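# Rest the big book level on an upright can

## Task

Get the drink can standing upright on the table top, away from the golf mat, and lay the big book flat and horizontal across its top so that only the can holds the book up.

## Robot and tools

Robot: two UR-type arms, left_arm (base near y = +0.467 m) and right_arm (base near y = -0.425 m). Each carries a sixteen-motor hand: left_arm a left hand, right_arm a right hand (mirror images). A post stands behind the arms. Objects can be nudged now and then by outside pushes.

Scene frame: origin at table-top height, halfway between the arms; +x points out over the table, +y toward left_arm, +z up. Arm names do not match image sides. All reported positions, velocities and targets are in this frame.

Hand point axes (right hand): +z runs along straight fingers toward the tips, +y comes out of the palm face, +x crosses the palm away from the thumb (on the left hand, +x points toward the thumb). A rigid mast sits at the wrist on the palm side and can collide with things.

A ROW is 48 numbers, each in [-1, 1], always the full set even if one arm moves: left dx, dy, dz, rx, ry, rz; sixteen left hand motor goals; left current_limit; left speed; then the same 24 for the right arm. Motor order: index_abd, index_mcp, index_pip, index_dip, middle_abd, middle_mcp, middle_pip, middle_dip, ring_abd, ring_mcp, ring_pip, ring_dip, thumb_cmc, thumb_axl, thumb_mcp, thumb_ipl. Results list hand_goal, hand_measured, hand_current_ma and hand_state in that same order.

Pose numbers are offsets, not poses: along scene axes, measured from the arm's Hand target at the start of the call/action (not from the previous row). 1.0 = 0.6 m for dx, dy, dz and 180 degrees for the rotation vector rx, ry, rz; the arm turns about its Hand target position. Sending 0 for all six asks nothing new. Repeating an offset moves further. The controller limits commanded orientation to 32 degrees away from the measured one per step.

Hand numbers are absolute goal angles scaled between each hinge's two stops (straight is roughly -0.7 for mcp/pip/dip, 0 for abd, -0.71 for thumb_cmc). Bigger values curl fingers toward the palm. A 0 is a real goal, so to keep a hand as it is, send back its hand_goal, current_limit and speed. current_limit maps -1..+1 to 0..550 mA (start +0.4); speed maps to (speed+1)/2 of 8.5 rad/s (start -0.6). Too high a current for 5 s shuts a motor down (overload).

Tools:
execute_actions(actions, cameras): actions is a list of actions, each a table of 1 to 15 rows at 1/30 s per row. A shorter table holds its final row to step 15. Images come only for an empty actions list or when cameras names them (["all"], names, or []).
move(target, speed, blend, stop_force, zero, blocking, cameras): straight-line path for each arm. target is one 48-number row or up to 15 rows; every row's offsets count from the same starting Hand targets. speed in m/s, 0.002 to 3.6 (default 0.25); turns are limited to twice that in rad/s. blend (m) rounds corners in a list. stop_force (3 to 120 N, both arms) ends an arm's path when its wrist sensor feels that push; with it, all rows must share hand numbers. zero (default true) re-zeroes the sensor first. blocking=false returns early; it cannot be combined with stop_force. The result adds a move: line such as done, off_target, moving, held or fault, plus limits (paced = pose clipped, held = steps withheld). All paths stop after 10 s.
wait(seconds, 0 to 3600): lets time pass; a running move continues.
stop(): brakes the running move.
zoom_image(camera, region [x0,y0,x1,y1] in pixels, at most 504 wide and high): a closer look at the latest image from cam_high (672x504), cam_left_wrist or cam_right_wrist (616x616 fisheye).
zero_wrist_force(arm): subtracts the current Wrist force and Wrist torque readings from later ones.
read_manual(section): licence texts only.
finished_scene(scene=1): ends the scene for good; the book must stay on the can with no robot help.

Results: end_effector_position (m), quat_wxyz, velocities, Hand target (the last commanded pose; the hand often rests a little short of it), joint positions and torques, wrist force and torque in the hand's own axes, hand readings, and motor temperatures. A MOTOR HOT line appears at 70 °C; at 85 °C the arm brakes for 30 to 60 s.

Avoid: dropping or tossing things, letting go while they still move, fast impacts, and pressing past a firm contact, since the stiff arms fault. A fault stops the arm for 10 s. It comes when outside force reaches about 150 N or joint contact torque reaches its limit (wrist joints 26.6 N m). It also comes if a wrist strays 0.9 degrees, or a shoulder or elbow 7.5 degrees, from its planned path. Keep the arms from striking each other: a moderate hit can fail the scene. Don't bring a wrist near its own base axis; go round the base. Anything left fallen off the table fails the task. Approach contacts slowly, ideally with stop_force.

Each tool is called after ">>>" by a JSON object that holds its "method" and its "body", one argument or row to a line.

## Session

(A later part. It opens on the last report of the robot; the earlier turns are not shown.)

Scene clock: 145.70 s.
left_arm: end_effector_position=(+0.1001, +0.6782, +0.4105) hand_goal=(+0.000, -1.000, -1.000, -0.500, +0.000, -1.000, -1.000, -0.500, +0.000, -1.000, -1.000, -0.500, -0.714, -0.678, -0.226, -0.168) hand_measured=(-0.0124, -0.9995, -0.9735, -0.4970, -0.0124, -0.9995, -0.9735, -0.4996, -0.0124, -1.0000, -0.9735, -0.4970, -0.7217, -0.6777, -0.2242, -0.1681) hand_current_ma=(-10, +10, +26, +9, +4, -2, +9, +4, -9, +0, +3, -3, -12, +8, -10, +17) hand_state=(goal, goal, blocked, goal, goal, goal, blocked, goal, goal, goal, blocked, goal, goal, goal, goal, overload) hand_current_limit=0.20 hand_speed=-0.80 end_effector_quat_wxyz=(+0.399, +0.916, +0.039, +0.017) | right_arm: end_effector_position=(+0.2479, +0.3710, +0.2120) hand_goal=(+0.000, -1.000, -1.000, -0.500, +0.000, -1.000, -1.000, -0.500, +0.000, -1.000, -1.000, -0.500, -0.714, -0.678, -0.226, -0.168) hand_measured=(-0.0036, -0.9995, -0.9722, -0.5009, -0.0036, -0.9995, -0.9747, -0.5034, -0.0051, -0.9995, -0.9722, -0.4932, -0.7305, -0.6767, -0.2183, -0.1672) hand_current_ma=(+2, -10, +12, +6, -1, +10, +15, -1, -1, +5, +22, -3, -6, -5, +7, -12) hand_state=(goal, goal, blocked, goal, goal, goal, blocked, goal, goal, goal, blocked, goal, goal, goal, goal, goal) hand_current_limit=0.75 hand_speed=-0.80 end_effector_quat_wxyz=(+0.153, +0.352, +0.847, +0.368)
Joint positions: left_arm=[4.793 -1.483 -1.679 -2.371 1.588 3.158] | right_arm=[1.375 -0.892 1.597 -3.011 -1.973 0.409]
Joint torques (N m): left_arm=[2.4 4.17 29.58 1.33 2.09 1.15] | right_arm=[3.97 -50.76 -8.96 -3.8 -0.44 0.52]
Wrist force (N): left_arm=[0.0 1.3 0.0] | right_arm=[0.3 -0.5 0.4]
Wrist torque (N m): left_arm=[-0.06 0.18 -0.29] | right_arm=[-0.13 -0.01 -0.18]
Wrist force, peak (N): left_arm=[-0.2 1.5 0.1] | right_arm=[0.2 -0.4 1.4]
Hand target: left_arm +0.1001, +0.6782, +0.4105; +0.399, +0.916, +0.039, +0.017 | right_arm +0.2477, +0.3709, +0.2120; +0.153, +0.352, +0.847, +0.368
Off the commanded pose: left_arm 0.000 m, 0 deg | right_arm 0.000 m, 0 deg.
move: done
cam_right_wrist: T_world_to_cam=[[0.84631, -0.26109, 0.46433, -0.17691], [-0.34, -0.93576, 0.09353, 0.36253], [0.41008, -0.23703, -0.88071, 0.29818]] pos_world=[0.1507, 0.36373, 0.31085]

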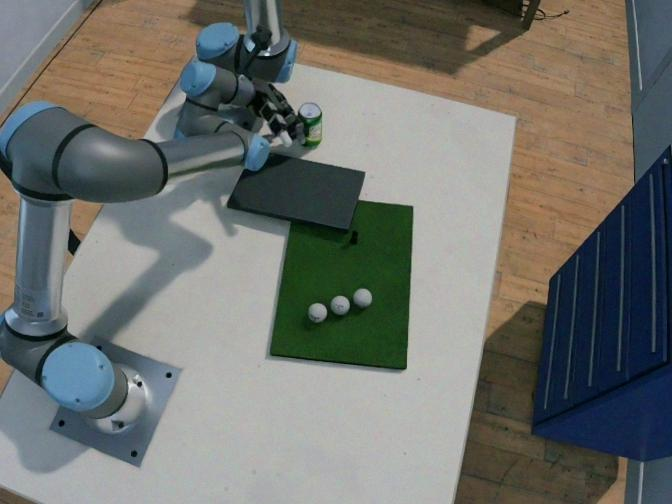

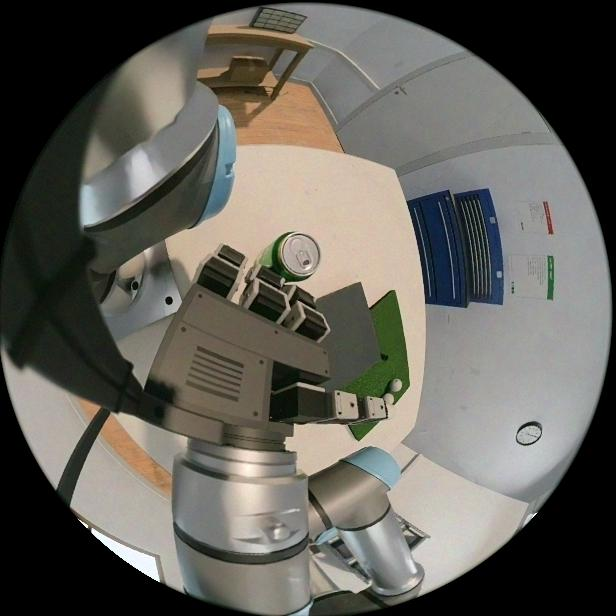

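>>> {"method": "move", "body": {
  "target": [0,0,0,0,0,0, 0,-1,-1,-0.5, 0,-1,-1,-0.5, 0,-1,-1,-0.5, -0.714,-0.678,-0.226,-0.168, 0.2,-0.8, 0.07,0.07,0,0,0,0, 0,-1,-1,-0.5, 0,-1,-1,-0.5, 0,-1,-1,-0.5, -0.714,-0.678,-0.226,-0.168, 0.75,-0.8],
  "speed": 0.04,
  "cameras": ["cam_high","cam_right_wrist"]
}}

>>> {"method": "zoom_image", "body": {
  "camera": "cam_high",
  "region": [250, 70, 370, 190]
}}

Scene clock: 148.00 s.
left_arm: end_effector_position=(+0.1001, +0.6782, +0.4105) hand_goal=(+0.000, -1.000, -1.000, -0.500, +0.000, -1.000, -1.000, -0.500, +0.000, -1.000, -1.000, -0.500, -0.714, -0.678, -0.226, -0.168) hand_measured=(-0.0109, -1.0000, -0.9747, -0.4970, -0.0109, -0.9995, -0.9735, -0.4983, -0.0124, -0.9995, -0.9735, -0.4970, -0.7217, -0.6777, -0.2242, -0.1681) hand_current_ma=(-7, +6, +17, -2, -10, +14, +6, +14, +7, -6, +0, +1, -13, +1, +6, -10) hand_state=(goal, goal, blocked, goal, goal, goal, blocked, goal, goal, goal, blocked, goal, goal, goal, goal, overload) hand_current_limit=0.20 hand_speed=-0.80 end_effector_quat_wxyz=(+0.399, +0.916, +0.039, +0.017) | right_arm: end_effector_position=(+0.2899, +0.4130, +0.2120) hand_goal=(+0.000, -1.000, -1.000, -0.500, +0.000, -1.000, -1.000, -0.500, +0.000, -1.000, -1.000, -0.500, -0.714, -0.678, -0.226, -0.168) hand_measured=(-0.0051, -1.0000, -0.9735, -0.5009, -0.0021, -1.0000, -0.9747, -0.5034, -0.0051, -1.0000, -0.9722, -0.4932, -0.7293, -0.6777, -0.2183, -0.1681) hand_current_ma=(-2, +2, +6, +4, -2, +3, +13, -3, +2, +6, +17, -5, -2, -2, +3, -7) hand_state=(goal, goal, blocked, goal, goal, goal, blocked, goal, goal, goal, blocked, goal, goal, goal, goal, goal) hand_current_limit=0.75 hand_speed=-0.80 end_effector_quat_wxyz=(+0.153, +0.352, +0.847, +0.368) end_effector_velocity=(-0.001, -0.001, +0.001) end_effector_angular_velocity=(+0.002, +0.000, -0.001)
Joint positions: left_arm=[4.793 -1.483 -1.679 -2.371 1.588 3.158] | right_arm=[1.329 -0.805 1.436 -2.95 -1.942 0.373]
Joint velocities: left_arm=[within noise] | right_arm=[0.001 -0.003 0.005 -0.003 -0.001 0.002]
Joint torques (N m): left_arm=[2.12 5.35 28.88 1.23 2.06 1.38] | right_arm=[9.84 -54.25 -10.46 -4.58 -1.67 1.09]
Wrist force (N): left_arm=[0.0 1.3 0.3] | right_arm=[0.0 -0.2 1.1]
Wrist torque (N m): left_arm=[-0.08 0.17 -0.29] | right_arm=[-0.20 0.00 -0.21]
Wrist force, peak (N): left_arm=[0.2 1.5 0.4] | right_arm=[0.5 -1.7 -0.3]
Hand target: left_arm +0.1001, +0.6782, +0.4105; +0.399, +0.916, +0.039, +0.017 | right_arm +0.2897, +0.4129, +0.2120; +0.153, +0.352, +0.847, +0.368
Off the commanded pose: left_arm 0.000 m, 0 deg | right_arm 0.000 m, 0 deg.
move: done
cam_right_wrist: T_world_to_cam=[[0.84635, -0.26106, 0.46427, -0.2016], [-0.34002, -0.93574, 0.09367, 0.41601], [0.40999, -0.23713, -0.88073, 0.29091]] pos_world=[0.1928, 0.40563, 0.31085]

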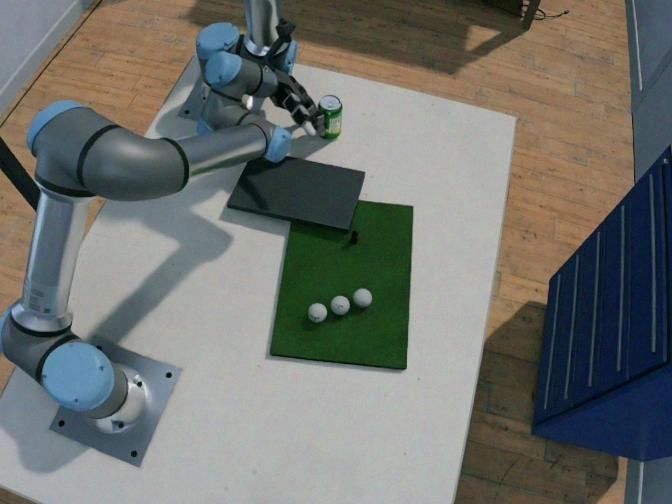

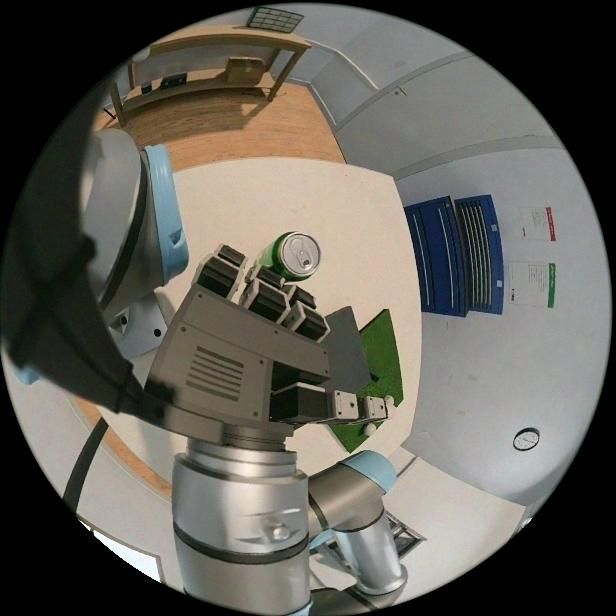

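Scaled by 4.200 from the camera's image (finer frame: 960x720).

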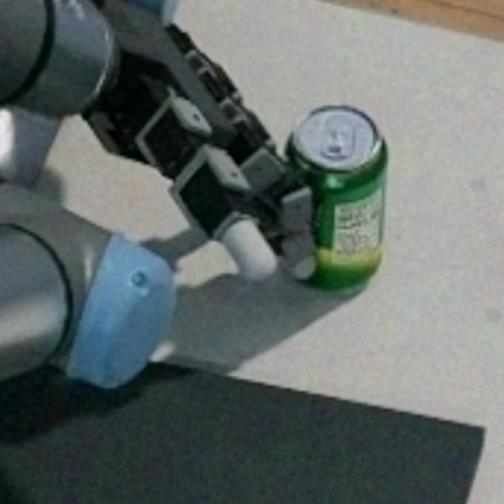

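>>> {"method": "move", "body": {
  "target": [0,0,0,0,0,0, 0,-1,-1,-0.5,0,-1,-1,-0.5,0,-1,-1,-0.5,-0.714,-0.678,-0.226,-0.168,0.2,-0.8, 0.1305,0.1302,0,0,0,0, 0,-1,-1,-0.5,0,-1,-1,-0.5,0,-1,-1,-0.5,-0.714,-0.678,-0.226,-0.168,0.75,-0.8],
  "speed": 0.04,
  "cameras": ["cam_high","cam_right_wrist"]
}}

Scene clock: 153.63 s.
left_arm: end_effector_position=(+0.1001, +0.6782, +0.4105) hand_goal=(+0.000, -1.000, -1.000, -0.500, +0.000, -1.000, -1.000, -0.500, +0.000, -1.000, -1.000, -0.500, -0.714, -0.678, -0.226, -0.168) hand_measured=(-0.0124, -0.9995, -0.9747, -0.4983, -0.0109, -1.0000, -0.9722, -0.4983, -0.0109, -1.0000, -0.9735, -0.4970, -0.7217, -0.6777, -0.2242, -0.1681) hand_current_ma=(-7, +4, +20, -4, -16, +21, +2, +11, +2, +9, +8, -6, -12, +3, -1, +0) hand_state=(goal, goal, blocked, goal, goal, goal, blocked, goal, goal, goal, blocked, goal, goal, goal, goal, overload) hand_current_limit=0.20 hand_speed=-0.80 end_effector_quat_wxyz=(+0.399, +0.916, +0.039, +0.017) | right_arm: end_effector_position=(+0.3682, +0.4910, +0.2120) hand_goal=(+0.000, -1.000, -1.000, -0.500, +0.000, -1.000, -1.000, -0.500, +0.000, -1.000, -1.000, -0.500, -0.714, -0.678, -0.226, -0.168) hand_measured=(-0.0065, -1.0000, -0.9747, -0.5009, -0.0036, -1.0000, -0.9747, -0.5021, -0.0051, -0.9995, -0.9709, -0.4919, -0.7305, -0.6777, -0.2183, -0.1672) hand_current_ma=(+1, -1, +8, +5, +3, +4, +15, -4, -4, +4, +21, -6, -5, -8, -3, -9) hand_state=(goal, goal, blocked, goal, goal, goal, blocked, goal, goal, goal, blocked, goal, goal, goal, goal, goal) hand_current_limit=0.75 hand_speed=-0.80 end_effector_quat_wxyz=(+0.153, +0.352, +0.847, +0.368)
Joint positions: left_arm=[4.793 -1.483 -1.679 -2.371 1.588 3.158] | right_arm=[1.259 -0.612 1.061 -2.787 -1.894 0.318]
Joint torques (N m): left_arm=[2.16 4.98 28.98 1.27 2.25 1.21] | right_arm=[9.01 -61.29 -12.84 -4.58 -1.65 1.19]
Wrist force (N): left_arm=[-0.2 1.2 0.0] | right_arm=[0.1 0.0 1.1]
Wrist torque (N m): left_arm=[-0.08 0.20 -0.30] | right_arm=[-0.17 -0.01 -0.19]
Wrist force, peak (N): left_arm=[-0.1 1.6 0.0] | right_arm=[-0.1 -1.5 -0.5]
Hand target: left_arm +0.1001, +0.6782, +0.4105; +0.399, +0.916, +0.039, +0.017 | right_arm +0.3680, +0.4910, +0.2120; +0.153, +0.352, +0.847, +0.368
Off the commanded pose: left_arm 0.000 m, 0 deg | right_arm 0.000 m, 0 deg.
move: done
cam_right_wrist: T_world_to_cam=[[0.84636, -0.26106, 0.46425, -0.24748], [-0.33998, -0.93577, 0.09358, 0.51574], [0.41, -0.23704, -0.88075, 0.27729]] pos_world=[0.2711, 0.48373, 0.31085]

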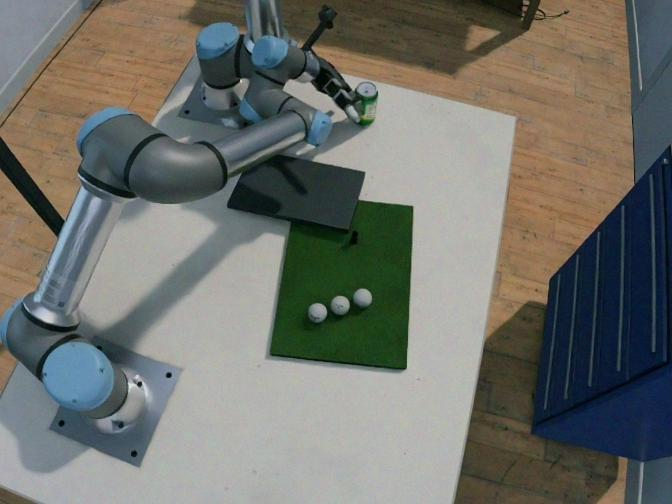

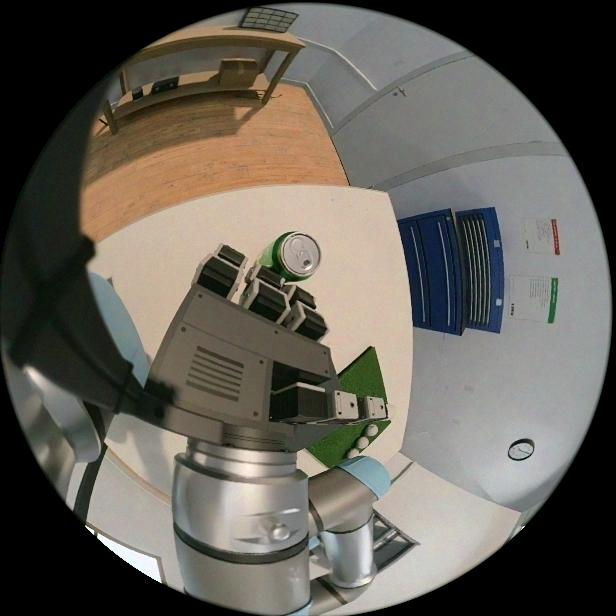

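>>> {"method": "move", "body": {
  "target": [
    [0,0,0,0,0,0, 0,-1,-1,-0.5,0,-1,-1,-0.5,0,-1,-1,-0.5,-0.714,-0.678,-0.226,-0.168,0.2,-0.8, -0.059,-0.059,0,0,0,0, 0,-1,-1,-0.5,0,-1,-1,-0.5,0,-1,-1,-0.5,-0.714,-0.678,-0.226,-0.168,0.75,-0.8],
    [0,0,0,0,0,0, 0,-1,-1,-0.5,0,-1,-1,-0.5,0,-1,-1,-0.5,-0.714,-0.678,-0.226,-0.168,0.2,-0.8, -0.1,-0.1,0.313,0,0,0, 0,-1,-1,-0.5,0,-1,-1,-0.5,0,-1,-1,-0.5,-0.714,-0.678,-0.226,-0.168,0.75,-0.8],
    [0,0,0,0,0,0, 0,-1,-1,-0.5,0,-1,-1,-0.5,0,-1,-1,-0.5,-0.714,-0.678,-0.226,-0.168,0.2,-0.8, -0.087,-0.735,0.313,0,0,0.2778, 0,-1,-1,-0.5,0,-1,-1,-0.5,0,-1,-1,-0.5,-0.714,-0.678,-0.226,-0.168,0.75,-0.8]
  ],
  "speed": [0.05,0.15,0.25],
  "blend": [0.003,0.03,0],
  "cameras": ["all"]
}}

Scene clock: 157.50 s.
left_arm: end_effector_position=(+0.1001, +0.6782, +0.4105) hand_goal=(+0.000, -1.000, -1.000, -0.500, +0.000, -1.000, -1.000, -0.500, +0.000, -1.000, -1.000, -0.500, -0.714, -0.678, -0.226, -0.168) hand_measured=(-0.0109, -0.9995, -0.9747, -0.4983, -0.0124, -0.9995, -0.9735, -0.4983, -0.0124, -1.0000, -0.9735, -0.4970, -0.7230, -0.6777, -0.2242, -0.1672) hand_current_ma=(-11, +1, +16, +6, +0, +0, -3, +10, -12, +2, +3, -4, -5, +18, +8, +2) hand_state=(goal, goal, blocked, goal, goal, goal, blocked, goal, goal, goal, blocked, goal, goal, goal, goal, overload) hand_current_limit=0.20 hand_speed=-0.80 end_effector_quat_wxyz=(+0.399, +0.916, +0.039, +0.017) | right_arm: end_effector_position=(+0.3102, +0.4332, +0.3816) hand_goal=(+0.000, -1.000, -1.000, -0.500, +0.000, -1.000, -1.000, -0.500, +0.000, -1.000, -1.000, -0.500, -0.714, -0.678, -0.226, -0.168) hand_measured=(-0.0051, -1.0000, -0.9747, -0.5009, -0.0021, -1.0000, -0.9747, -0.5034, -0.0036, -0.9995, -0.9722, -0.4932, -0.7305, -0.6777, -0.2183, -0.1681) hand_current_ma=(-1, -3, +12, +8, -1, +4, +12, -3, -5, +6, +21, -3, -5, -3, -3, -11) hand_state=(goal, goal, blocked, goal, goal, goal, blocked, goal, goal, goal, blocked, goal, goal, goal, goal, goal) hand_current_limit=0.75 hand_speed=-0.80 end_effector_quat_wxyz=(+0.153, +0.352, +0.847, +0.368)
Joint positions: left_arm=[4.793 -1.483 -1.679 -2.371 1.588 3.158] | right_arm=[1.309 -0.931 1.179 -2.575 -1.928 0.356]
Joint torques (N m): left_arm=[1.96 4.59 29.14 1.21 2.04 1.25] | right_arm=[-12.25 -54.23 -28.28 -1.9 -1.53 1.17]
Wrist force (N): left_arm=[-0.2 1.4 0.0] | right_arm=[0.2 -0.5 1.1]
Wrist torque (N m): left_arm=[-0.05 0.19 -0.30] | right_arm=[-0.24 -0.02 -0.28]
Wrist force, peak (N): left_arm=[0.0 1.5 0.1] | right_arm=[0.0 -2.0 2.2]
Hand target: left_arm +0.1001, +0.6782, +0.4105; +0.399, +0.916, +0.039, +0.017 | right_arm +0.3104, +0.4332, +0.3817; +0.153, +0.352, +0.847, +0.368 (not the last commanded pose)
Off the commanded pose: left_arm 0.000 m, 0 deg | right_arm 0.384 m, 50 deg.
move: held (right_arm; a check stopped the path); path passed 1 of 3 targets; limits=held
pose unreachable (right arm): on one or more control steps of this call, first in action 0 (counted from 0), this arm could not follow its commanded pose, so it was not sent that pose on those steps. It may still have moved: this result reports where it is.
cause: moving toward the commanded pose would bring a part of the arm too close to another arm (a part of this arm just beyond joint 6 (wrist 3) and a part of the left arm just beyond its joint 2 (shoulder lift), along the way the arms are being sent, or toward where that arm still pushes).
cam_left_wrist: T_world_to_cam=[[-0.81308, 0.36818, -0.45093, -0.01452], [0.35397, 0.92764, 0.11914, -0.76815], [0.46216, -0.06274, -0.88457, 0.48716]] pos_world=[0.03495, 0.74847, 0.5159]
cam_right_wrist: T_world_to_cam=[[0.84635, -0.26073, 0.46444, -0.29247], [-0.33949, -0.93598, 0.0932, 0.42614], [0.41041, -0.23655, -0.88069, 0.43639]] pos_world=[0.2131, 0.42583, 0.48045]

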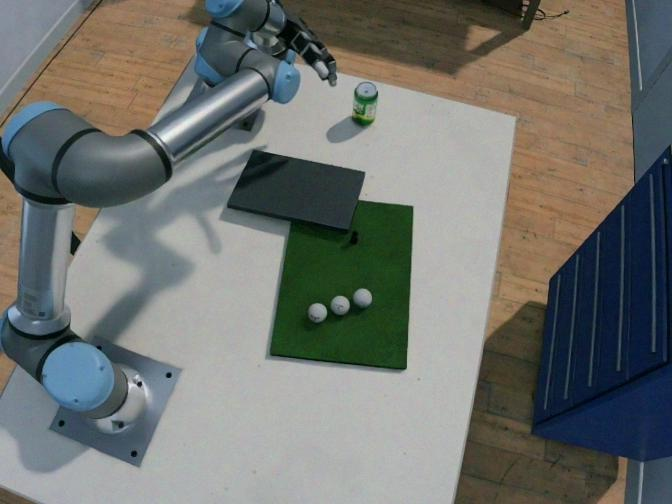

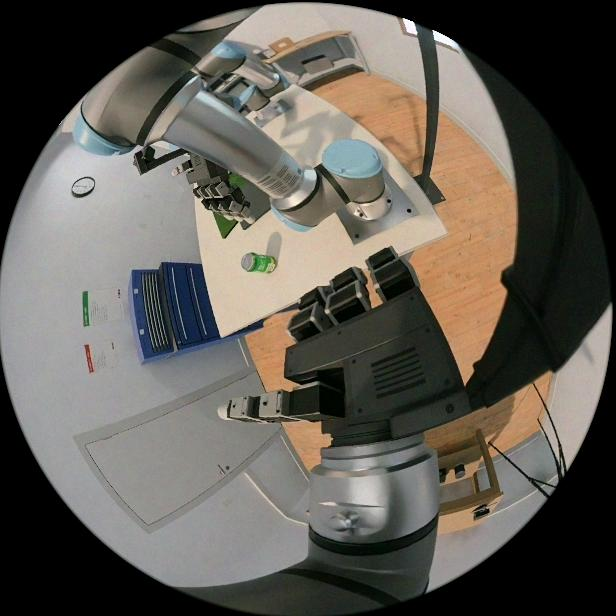

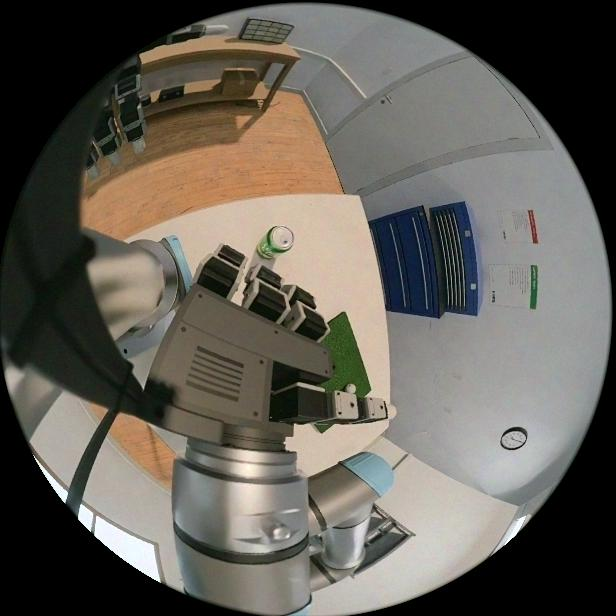

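>>> {"method": "move", "body": {
  "target": [
    [0,0,0,0,0,0, 0,-1,-1,-0.5,0,-1,-1,-0.5,0,-1,-1,-0.5,-0.714,-0.678,-0.226,-0.168,0.2,-0.8, 0.05,-0.17,0,0,0,0, 0,-1,-1,-0.5,0,-1,-1,-0.5,0,-1,-1,-0.5,-0.714,-0.678,-0.226,-0.168,0.75,-0.8],
    [0,0,0,0,0,0, 0,-1,-1,-0.5,0,-1,-1,-0.5,0,-1,-1,-0.5,-0.714,-0.678,-0.226,-0.168,0.2,-0.8, 0.009,-0.639,0.03,0,0,0.2778, 0,-1,-1,-0.5,0,-1,-1,-0.5,0,-1,-1,-0.5,-0.714,-0.678,-0.226,-0.168,0.75,-0.8]
  ],
  "speed": [0.15,0.25],
  "blend": [0.04,0],
  "cameras": ["all"]
}}

Scene clock: 161.03 s.
left_arm: end_effector_position=(+0.1001, +0.6782, +0.4105) hand_goal=(+0.000, -1.000, -1.000, -0.500, +0.000, -1.000, -1.000, -0.500, +0.000, -1.000, -1.000, -0.500, -0.714, -0.678, -0.226, -0.168) hand_measured=(-0.0109, -1.0000, -0.9735, -0.4970, -0.0109, -1.0000, -0.9735, -0.4983, -0.0109, -0.9995, -0.9735, -0.4983, -0.7230, -0.6767, -0.2232, -0.1681) hand_current_ma=(+1, -5, +14, +1, -4, +11, +11, +13, +5, +1, +12, +10, +2, +1, +11, +16) hand_state=(goal, goal, blocked, goal, goal, goal, blocked, goal, goal, goal, blocked, goal, goal, goal, goal, overload) hand_current_limit=0.20 hand_speed=-0.80 end_effector_quat_wxyz=(+0.399, +0.916, +0.039, +0.017) | right_arm: end_effector_position=(+0.3158, +0.0498, +0.3998) hand_goal=(+0.000, -1.000, -1.000, -0.500, +0.000, -1.000, -1.000, -0.500, +0.000, -1.000, -1.000, -0.500, -0.714, -0.678, -0.226, -0.168) hand_measured=(-0.0051, -1.0000, -0.9747, -0.5009, -0.0036, -1.0000, -0.9747, -0.5034, -0.0036, -0.9995, -0.9722, -0.4932, -0.7318, -0.6777, -0.2183, -0.1681) hand_current_ma=(+2, +0, +11, +10, -3, +9, +13, -4, -1, +5, +19, -10, -5, -7, +2, -5) hand_state=(goal, goal, blocked, goal, goal, goal, blocked, goal, goal, goal, blocked, goal, goal, goal, goal, goal) hand_current_limit=0.75 hand_speed=-0.80 end_effector_quat_wxyz=(-0.017, -0.039, +0.916, +0.398) end_effector_velocity=(+0.000, +0.000, +0.000) end_effector_angular_velocity=(+0.000, +0.002, +0.003)
Joint positions: left_arm=[4.793 -1.483 -1.679 -2.371 1.588 3.158] | right_arm=[0.418 -1.924 2.178 -2.138 -0.799 -1.136]
Joint velocities: left_arm=[within noise] | right_arm=[-0.001 0.001 -0.001 0.006 0.002 -0.005]
Joint torques (N m): left_arm=[1.81 4.45 28.88 1.18 2.05 1.19] | right_arm=[-11.68 -14.74 -13.99 -1.9 3.18 -1.59]
Wrist force (N): left_arm=[0.1 1.0 0.1] | right_arm=[0.2 -0.5 1.3]
Wrist torque (N m): left_arm=[-0.10 0.16 -0.27] | right_arm=[-0.25 -0.02 -0.21]
Wrist force, peak (N): left_arm=[-0.1 1.5 0.1] | right_arm=[1.4 0.0 1.7]
Hand target: left_arm +0.1001, +0.6782, +0.4105; +0.399, +0.916, +0.039, +0.017 | right_arm +0.3158, +0.0498, +0.3997; -0.017, -0.039, +0.916, +0.398
Off the commanded pose: left_arm 0.000 m, 0 deg | right_arm 0.000 m, 0 deg.
move: done
cam_left_wrist: T_world_to_cam=[[-0.81308, 0.36818, -0.45093, -0.01452], [0.35397, 0.92764, 0.11914, -0.76815], [0.46216, -0.06274, -0.88457, 0.48716]] pos_world=[0.03495, 0.74847, 0.5159]
cam_right_wrist: T_world_to_cam=[[0.74375, 0.48071, 0.46449, -0.41003], [0.49877, -0.86172, 0.09316, -0.20092], [0.44504, 0.16238, -0.88066, 0.32859]] pos_world=[0.25894, -0.02939, 0.49855]

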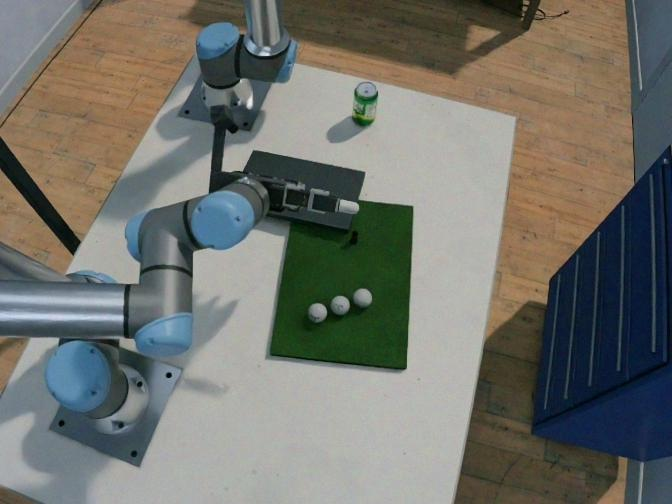

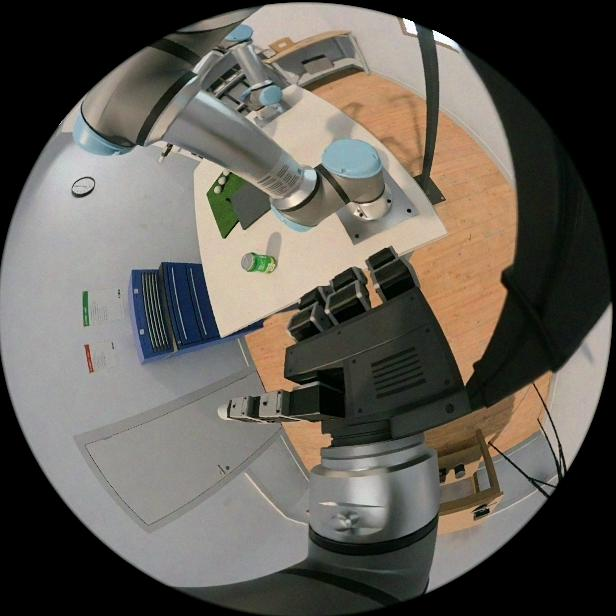

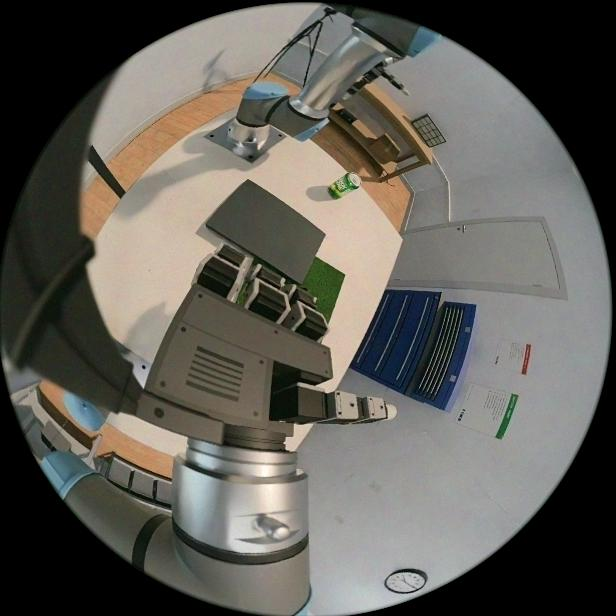

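>>> {"method": "zoom_image", "body": {
  "camera": "cam_high",
  "region": [210, 130, 400, 250]
}}

>>> {"method": "zoom_image", "body": {
  "camera": "cam_right_wrist",
  "region": [180, 160, 370, 320]
}}

Scaled by 2.653 from the camera's image (finer frame: 960x720).

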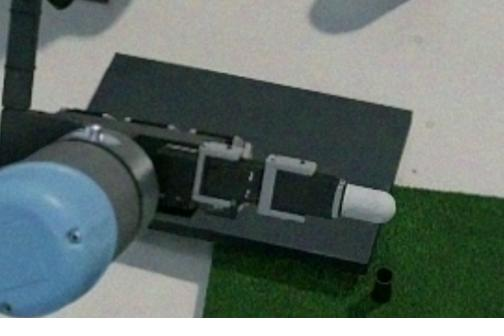

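Scaled by 2.653 from the camera's image (finer frame: 880x880).

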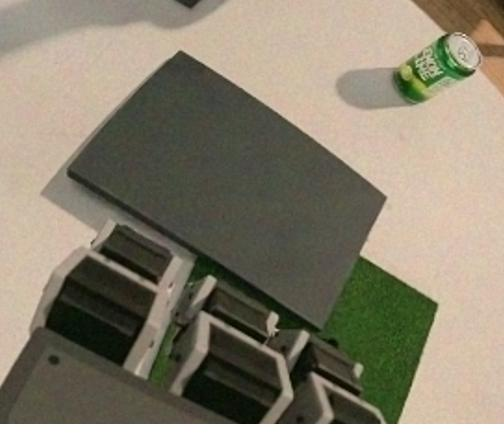

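>>> {"method": "move", "body": {
  "target": [0.3265,-0.5637,-0.0175,0,0,-0.0058, 0,-1,-1,-0.5,0,-1,-1,-0.5,0,-1,-1,-0.5,-0.714,-0.678,-0.226,-0.168,0.2,-0.8, 0,-0.1663,0,0,0,-0.0058, 0,-1,-1,-0.5,0,-1,-1,-0.5,0,-1,-1,-0.5,-0.714,-0.678,-0.226,-0.168,0.75,-0.8],
  "speed": 0.25,
  "cameras": ["all"]
}}

>>> {"method": "zoom_image", "body": {
  "camera": "cam_high",
  "region": [210, 60, 400, 250]
}}

Scene clock: 176.77 s.
left_arm: end_effector_position=(+0.2960, +0.3400, +0.3999) hand_goal=(+0.000, -1.000, -1.000, -0.500, +0.000, -1.000, -1.000, -0.500, +0.000, -1.000, -1.000, -0.500, -0.714, -0.678, -0.226, -0.168) hand_measured=(-0.0109, -0.9995, -0.9735, -0.4970, -0.0109, -1.0000, -0.9747, -0.4983, -0.0109, -0.9995, -0.9722, -0.4983, -0.7230, -0.6777, -0.2242, -0.1681) hand_current_ma=(-18, +12, +16, +11, -5, +5, +10, +3, -22, -9, +11, -11, -9, +2, -10, -6) hand_state=(goal, goal, blocked, goal, goal, goal, blocked, goal, goal, goal, blocked, goal, goal, goal, goal, overload) hand_current_limit=0.20 hand_speed=-0.80 end_effector_quat_wxyz=(+0.399, +0.916, +0.030, +0.013) end_effector_velocity=(+0.001, +0.000, +0.001) end_effector_angular_velocity=(+0.001, -0.002, +0.004) | right_arm: end_effector_position=(+0.3158, -0.0500, +0.3998) hand_goal=(+0.000, -1.000, -1.000, -0.500, +0.000, -1.000, -1.000, -0.500, +0.000, -1.000, -1.000, -0.500, -0.714, -0.678, -0.226, -0.168) hand_measured=(-0.0036, -0.9995, -0.9747, -0.5009, -0.0036, -1.0000, -0.9747, -0.5034, -0.0036, -1.0000, -0.9722, -0.4932, -0.7318, -0.6767, -0.2183, -0.1681) hand_current_ma=(-1, -6, +12, +4, -2, +8, +15, -1, -3, +8, +17, -4, -8, -4, +4, -10) hand_state=(goal, goal, blocked, goal, goal, goal, blocked, goal, goal, goal, blocked, goal, goal, goal, goal, goal) hand_current_limit=0.75 hand_speed=-0.80 end_effector_quat_wxyz=(-0.013, -0.030, +0.917, +0.398)
Joint positions: left_arm=[3.897 -1.077 -2.026 -2.224 0.987 2.478] | right_arm=[0.087 -2.157 2.214 -1.621 -0.751 -1.58]
Joint velocities: left_arm=[-0.001 0 0.002 0.004 -0.003 -0.005] | right_arm=[within noise]
Joint torques (N m): left_arm=[-9.19 15.45 33.52 2.47 -3.2 -2.07] | right_arm=[3.58 2.67 -25.95 -1.84 0.94 -0.93]
Wrist force (N): left_arm=[-0.2 1.5 -0.1] | right_arm=[0.2 -0.4 1.3]
Wrist torque (N m): left_arm=[-0.05 0.17 -0.41] | right_arm=[-0.25 -0.02 -0.30]
Wrist force, peak (N): left_arm=[0.6 2.9 1.2] | right_arm=[0.0 0.2 1.6]
Hand target: left_arm +0.2960, +0.3400, +0.4000; +0.399, +0.916, +0.030, +0.013 | right_arm +0.3158, -0.0500, +0.3997; -0.013, -0.030, +0.917, +0.398
Off the commanded pose: left_arm 0.000 m, 0 deg | right_arm 0.000 m, 0 deg.
move: done
cam_left_wrist: T_world_to_cam=[[-0.80629, 0.38308, -0.45072, 0.2572], [0.37104, 0.92096, 0.11901, -0.52523], [0.46068, -0.07127, -0.8847, 0.36947]] pos_world=[0.23205, 0.41152, 0.5053]
cam_right_wrist: T_world_to_cam=[[0.75241, 0.46695, 0.46459, -0.36562], [0.4829, -0.87072, 0.09307, -0.28229], [0.44799, 0.15432, -0.88062, 0.34352]] pos_world=[0.25752, -0.12808, 0.49865]

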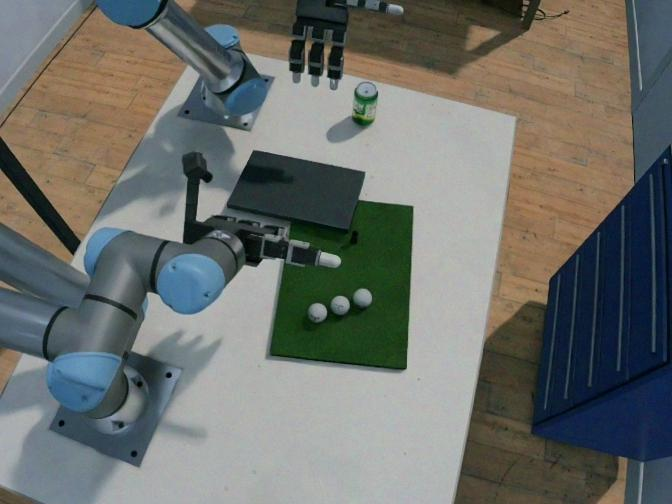

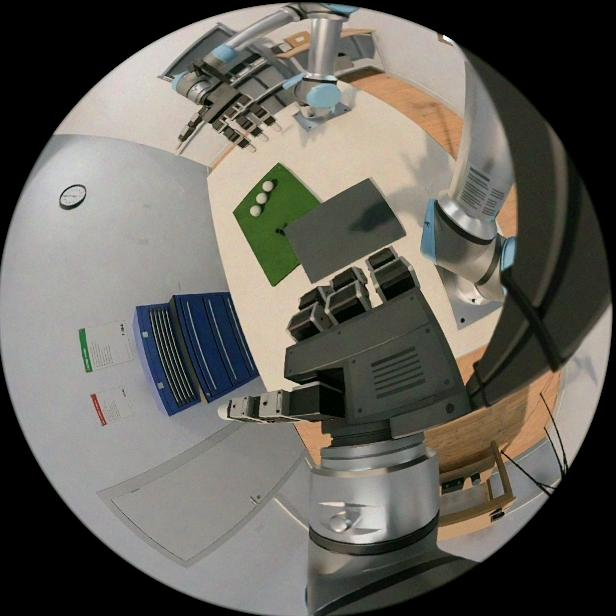

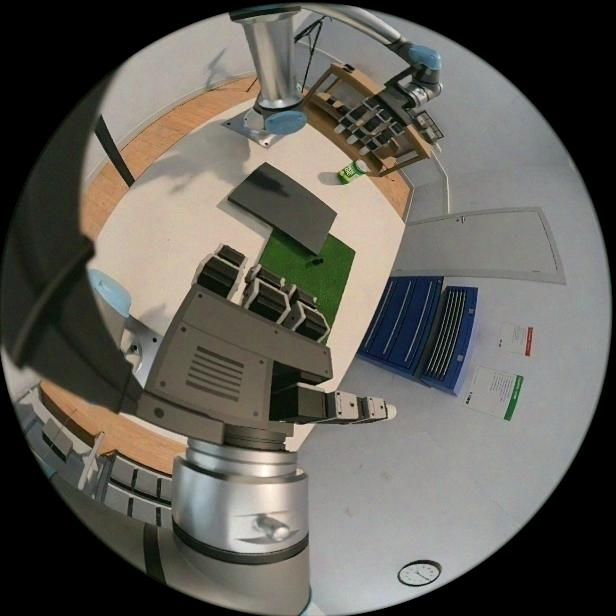

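Scaled by 2.653 from the camera's image (finer frame: 960x720).

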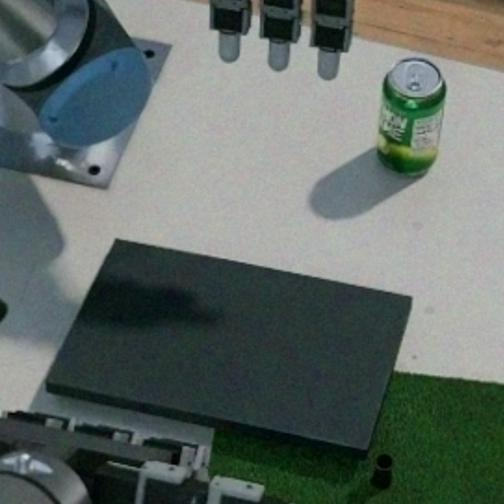

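>>> {"method": "move", "body": {
  "target": [
    [0.003,-0.0763,0,0,0,0, 0,-1,-1,-0.5,0,-1,-1,-0.5,0,-1,-1,-0.5,-0.714,-0.678,-0.226,-0.168,0.2,-0.8, -0.0093,0.267,0,0,0,0, 0,-1,-1,-0.5,0,-1,-1,-0.5,0,-1,-1,-0.5,-0.714,-0.678,-0.226,-0.168,0.75,-0.8],
    [0.003,-0.0763,-0.32,0,0,0, 0,-1,-1,-0.5,0,-1,-1,-0.5,0,-1,-1,-0.5,-0.714,-0.678,-0.226,-0.168,0.2,-0.8, -0.0093,0.267,-0.30,0,0,0, 0,-1,-1,-0.5,0,-1,-1,-0.5,0,-1,-1,-0.5,-0.714,-0.678,-0.226,-0.168,0.75,-0.8],
    [0.003,-0.0763,-0.365,0,0,0, 0,-1,-1,-0.5,0,-1,-1,-0.5,0,-1,-1,-0.5,-0.714,-0.678,-0.226,-0.168,0.2,-0.8, -0.0093,0.267,-0.3387,0,0,0, 0,-1,-1,-0.5,0,-1,-1,-0.5,0,-1,-1,-0.5,-0.714,-0.678,-0.226,-0.168,0.75,-0.8]
  ],
  "speed": [0.2,0.15,0.04],
  "blend": [0.02,0.005,0],
  "cameras": ["all"]
}}

>>> {"method": "zoom_image", "body": {
  "camera": "cam_right_wrist",
  "region": [150, 130, 380, 360]
}}

>>> {"method": "zoom_image", "body": {
  "camera": "cam_left_wrist",
  "region": [240, 130, 470, 360]
}}

Scene clock: 184.17 s.
left_arm: end_effector_position=(+0.2978, +0.2942, +0.1809) hand_goal=(+0.000, -1.000, -1.000, -0.500, +0.000, -1.000, -1.000, -0.500, +0.000, -1.000, -1.000, -0.500, -0.714, -0.678, -0.226, -0.168) hand_measured=(-0.0109, -0.9995, -0.9735, -0.4983, -0.0124, -0.9995, -0.9735, -0.4970, -0.0124, -1.0000, -0.9735, -0.4983, -0.7230, -0.6767, -0.2232, -0.1681) hand_current_ma=(-10, +4, +21, +5, -3, -2, +4, +25, -10, -8, +10, -2, -5, -1, -4, -9) hand_state=(goal, goal, blocked, goal, goal, goal, blocked, goal, goal, goal, blocked, goal, goal, goal, goal, overload) hand_current_limit=0.20 hand_speed=-0.80 end_effector_quat_wxyz=(+0.399, +0.916, +0.030, +0.013) | right_arm: end_effector_position=(+0.3101, +0.1102, +0.1964) hand_goal=(+0.000, -1.000, -1.000, -0.500, +0.000, -1.000, -1.000, -0.500, +0.000, -1.000, -1.000, -0.500, -0.714, -0.678, -0.226, -0.168) hand_measured=(-0.0051, -0.9995, -0.9747, -0.5009, -0.0036, -0.9995, -0.9747, -0.5034, -0.0051, -1.0000, -0.9722, -0.4932, -0.7318, -0.6777, -0.2183, -0.1681) hand_current_ma=(+5, -3, +13, +4, +1, +4, +18, -6, -1, +3, +21, -2, -4, -5, +1, -9) hand_state=(goal, goal, blocked, goal, goal, goal, blocked, goal, goal, goal, blocked, goal, goal, goal, goal, goal) hand_current_limit=0.75 hand_speed=-0.80 end_effector_quat_wxyz=(-0.013, -0.030, +0.917, +0.398)
Joint positions: left_arm=[3.763 -1.246 -2.551 -1.449 0.914 2.34] | right_arm=[0.586 -1.389 2.416 -3.066 -0.87 -0.904]
Joint torques (N m): left_arm=[-8.45 17.9 29.41 0.21 -2.09 -1.83] | right_arm=[10.75 -26.27 -23.71 -1.44 2.34 1.32]
Wrist force (N): left_arm=[0.0 1.1 0.2] | right_arm=[-0.2 1.8 -1.4]
Wrist torque (N m): left_arm=[-0.13 0.14 -0.27] | right_arm=[0.08 -0.01 -0.35]
Wrist force, peak (N): left_arm=[-0.2 2.1 -0.3] | right_arm=[0.0 2.4 -2.2]
Hand target: left_arm +0.2978, +0.2942, +0.1810; +0.399, +0.916, +0.030, +0.013 | right_arm +0.3102, +0.1102, +0.1965; -0.013, -0.030, +0.917, +0.398
Off the commanded pose: left_arm 0.000 m, 0 deg | right_arm 0.000 m, 0 deg.
move: done
cam_left_wrist: T_world_to_cam=[[-0.80637, 0.38289, -0.45074, 0.17762], [0.37087, 0.92104, 0.11892, -0.45753], [0.46068, -0.07127, -0.8847, 0.17162]] pos_world=[0.23385, 0.36563, 0.2863]
cam_right_wrist: T_world_to_cam=[[0.75257, 0.46713, 0.46415, -0.34158], [0.48301, -0.87065, 0.0931, -0.12129], [0.4476, 0.15413, -0.88085, 0.14238]] pos_world=[0.25192, 0.03202, 0.29525]

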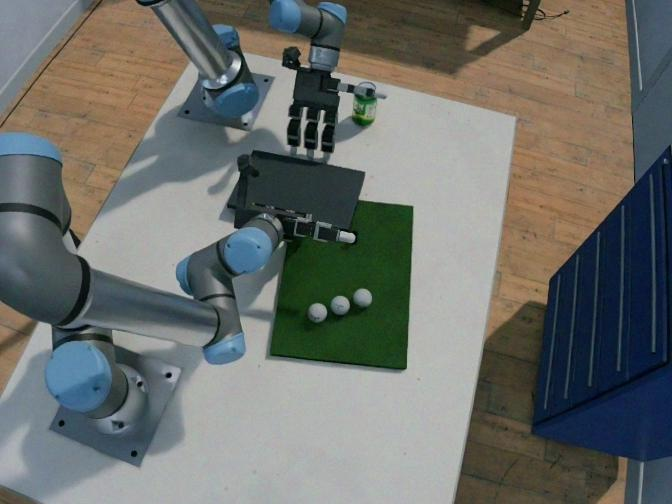

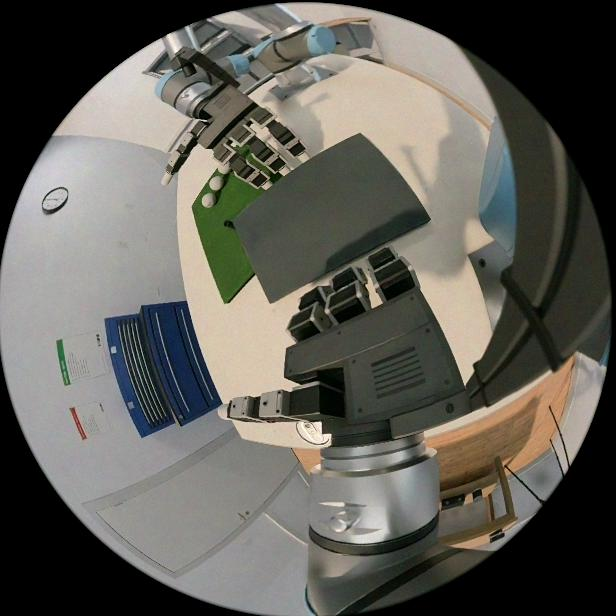

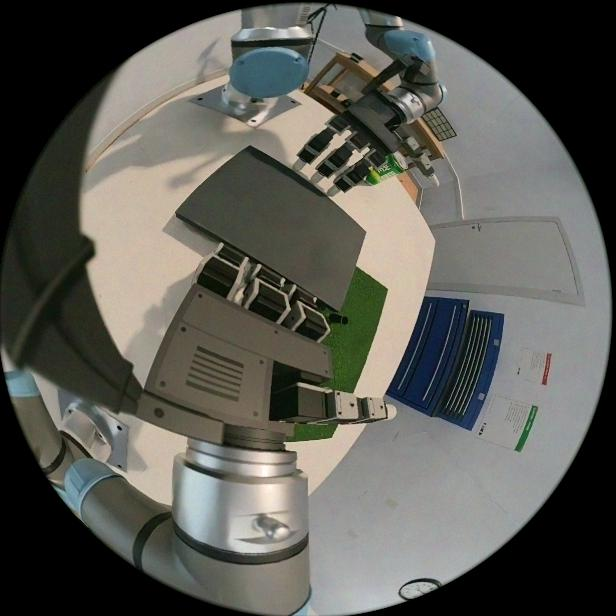

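Scaled by 2.191 from the camera's image (finer frame: 880x880).

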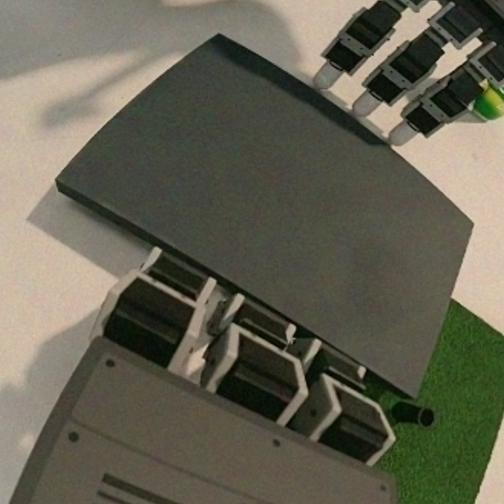

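Scaled by 2.191 from the camera's image (finer frame: 880x880).

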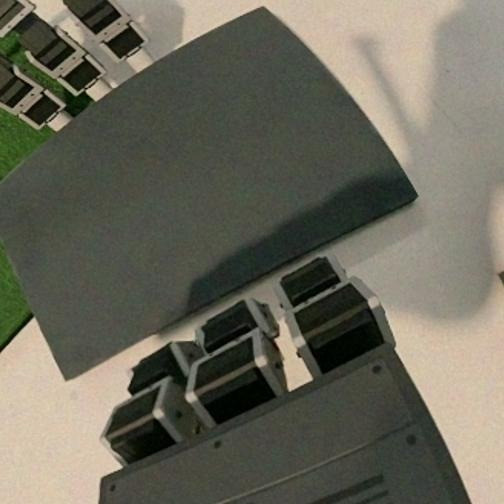

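>>> {"method": "move", "body": {
  "target": [0.0013,-0.02,0,0,0,0, 0,-1,-1,-0.5,0,-1,-1,-0.5,0,-1,-1,-0.5,-0.714,-0.678,-0.226,-0.168,0.2,-0.9, -0.0013,0.02,0,0,0,0, 0,-1,-1,-0.5,0,-1,-1,-0.5,0,-1,-1,-0.5,-0.714,-0.678,-0.226,-0.168,0.75,-0.9],
  "speed": 0.02
}}

>>> {"method": "move", "body": {
  "target": [0,0,0,0,0,0, 0,-1,-1,-0.34,0,-1,-1,-0.34,0,-1,-1,-0.34,-0.714,-0.678,-0.226,-0.168,0.2,-0.9, 0,0,0,0,0,0, 0,-1,-1,-0.45,0,-1,-1,-0.45,0,-1,-1,-0.45,-0.714,-0.678,-0.226,-0.168,0.75,-0.9],
  "speed": 0.02,
  "cameras": ["cam_left_wrist","cam_right_wrist"]
}}

Scene clock: 185.77 s.
left_arm: end_effector_position=(+0.2986, +0.2821, +0.1810) hand_goal=(+0.000, -1.000, -1.000, -0.500, +0.000, -1.000, -1.000, -0.500, +0.000, -1.000, -1.000, -0.500, -0.714, -0.678, -0.226, -0.168) hand_measured=(-0.0124, -1.0000, -0.9747, -0.4970, -0.0124, -0.9995, -0.9747, -0.5034, -0.0095, -1.0000, -0.9786, -0.5110, -0.7230, -0.6777, -0.2242, -0.1672) hand_current_ma=(+2, +8, +25, -4, -5, +8, +4, +12, -8, -6, +4, +10, -18, +13, +3, -13) hand_state=(goal, goal, blocked, goal, goal, goal, blocked, goal, goal, goal, blocked, goal, goal, goal, goal, overload) hand_current_limit=0.20 hand_speed=-0.90 end_effector_quat_wxyz=(+0.399, +0.916, +0.030, +0.013) | right_arm: end_effector_position=(+0.3094, +0.1223, +0.1966) hand_goal=(+0.000, -1.000, -1.000, -0.500, +0.000, -1.000, -1.000, -0.500, +0.000, -1.000, -1.000, -0.500, -0.714, -0.678, -0.226, -0.168) hand_measured=(-0.0051, -1.0000, -0.9786, -0.5314, -0.0021, -0.9995, -0.9773, -0.5136, -0.0051, -1.0000, -0.9747, -0.5034, -0.7318, -0.6777, -0.2173, -0.1681) hand_current_ma=(+1, -1, +9, -14, +4, +12, +15, -9, -7, +7, +19, -11, -4, -2, -5, -11) hand_state=(goal, goal, blocked, blocked, goal, goal, blocked, goal, goal, goal, blocked, goal, goal, goal, goal, goal) hand_current_limit=0.75 hand_speed=-0.90 end_effector_quat_wxyz=(-0.013, -0.030, +0.917, +0.398)
Joint positions: left_arm=[3.723 -1.243 -2.56 -1.416 0.894 2.297] | right_arm=[0.614 -1.365 2.39 -3.086 -0.884 -0.872]
Joint torques (N m): left_arm=[7.47 6.69 21.21 -0.22 1.03 1.77] | right_arm=[-10.95 -26.51 -3.31 -1.33 3.08 -1.48]
Wrist force (N): left_arm=[-0.4 -1.0 -1.9] | right_arm=[0.0 0.3 -4.9]
Wrist torque (N m): left_arm=[0.07 0.05 -0.30] | right_arm=[0.50 0.02 -0.34]
Wrist force, peak (N): left_arm=[-0.7 -1.1 -2.1] | right_arm=[-0.3 -0.3 -5.5]
Hand target: left_arm +0.2986, +0.2822, +0.1810; +0.399, +0.916, +0.030, +0.013 | right_arm +0.3094, +0.1222, +0.1965; -0.013, -0.030, +0.917, +0.398
Off the commanded pose: left_arm 0.000 m, 0 deg | right_arm 0.000 m, 0 deg.
move: done

Scene clock: 186.43 s.
left_arm: end_effector_position=(+0.2986, +0.2822, +0.1810) hand_goal=(+0.000, -1.000, -1.000, -0.340, +0.000, -1.000, -1.000, -0.340, +0.000, -1.000, -1.000, -0.340, -0.714, -0.678, -0.226, -0.168) hand_measured=(-0.0109, -1.0000, -0.9812, -0.4066, -0.0095, -1.0000, -0.9837, -0.4270, -0.0095, -1.0000, -0.9837, -0.4448, -0.7217, -0.6777, -0.2252, -0.1681) hand_current_ma=(-26, -7, +18, -68, +0, +7, +2, -75, -9, -10, -9, -134, +1, +3, -5, -3) hand_state=(goal, goal, goal, blocked, goal, goal, goal, blocked, goal, goal, goal, blocked, goal, goal, goal, overload) hand_current_limit=0.20 hand_speed=-0.90 end_effector_quat_wxyz=(+0.399, +0.916, +0.030, +0.013) | right_arm: end_effector_position=(+0.3094, +0.1222, +0.1965) hand_goal=(+0.000, -1.000, -1.000, -0.450, +0.000, -1.000, -1.000, -0.450, +0.000, -1.000, -1.000, -0.450, -0.714, -0.678, -0.226, -0.168) hand_measured=(-0.0065, -1.0000, -0.9786, -0.5314, -0.0036, -1.0000, -0.9799, -0.5187, -0.0051, -1.0000, -0.9799, -0.5085, -0.7318, -0.6767, -0.2183, -0.1672) hand_current_ma=(-2, -4, +3, -62, -1, +6, +9, -63, -8, +5, +18, -60, -7, -4, +3, -10) hand_state=(goal, goal, blocked, blocked, goal, goal, goal, blocked, goal, goal, blocked, blocked, goal, goal, goal, goal) hand_current_limit=0.75 hand_speed=-0.90 end_effector_quat_wxyz=(-0.013, -0.030, +0.917, +0.398)
Joint positions: left_arm=[3.724 -1.243 -2.56 -1.416 0.894 2.297] | right_arm=[0.614 -1.365 2.39 -3.086 -0.883 -0.872]
Joint torques (N m): left_arm=[2.99 -9.71 25.56 -0.53 -2.41 1.87] | right_arm=[-7.93 -27.36 -5.08 -2.25 3.76 -1.31]
Wrist force (N): left_arm=[-1.9 -12.3 -6.8] | right_arm=[-1.1 -5.1 -8.9]
Wrist torque (N m): left_arm=[1.08 -0.06 -0.21] | right_arm=[1.17 0.09 -0.62]
Wrist force, peak (N): left_arm=[-1.9 -12.5 -7.0] | right_arm=[-1.1 -5.1 -9.1]
Hand target: left_arm +0.2986, +0.2822, +0.1810; +0.399, +0.916, +0.030, +0.013 | right_arm +0.3094, +0.1222, +0.1965; -0.013, -0.030, +0.917, +0.398
Off the commanded pose: left_arm 0.000 m, 0 deg | right_arm 0.000 m, 0 deg.
move: done
cam_left_wrist: T_world_to_cam=[[-0.8062, 0.38304, -0.45091, 0.18286], [0.37087, 0.92099, 0.11927, -0.44687], [0.46097, -0.07107, -0.88457, 0.17031]] pos_world=[0.23465, 0.35363, 0.2864]
cam_right_wrist: T_world_to_cam=[[0.75248, 0.46705, 0.46437, -0.34679], [0.48296, -0.87068, 0.09309, -0.11041], [0.44779, 0.15422, -0.88074, 0.14082]] pos_world=[0.25122, 0.04412, 0.29535]

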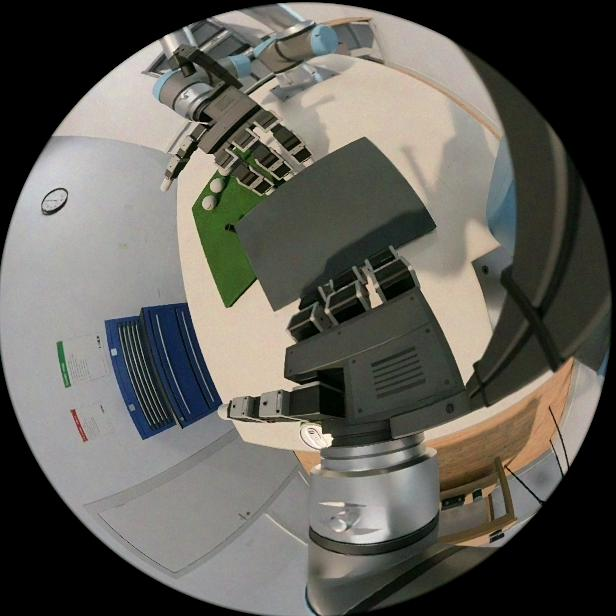

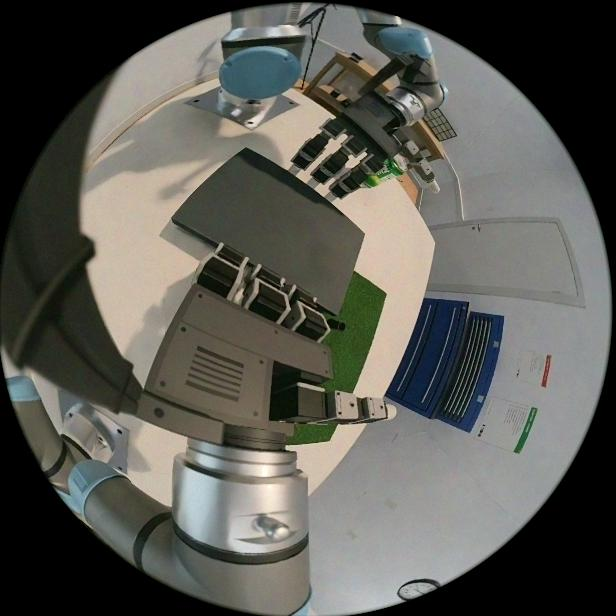

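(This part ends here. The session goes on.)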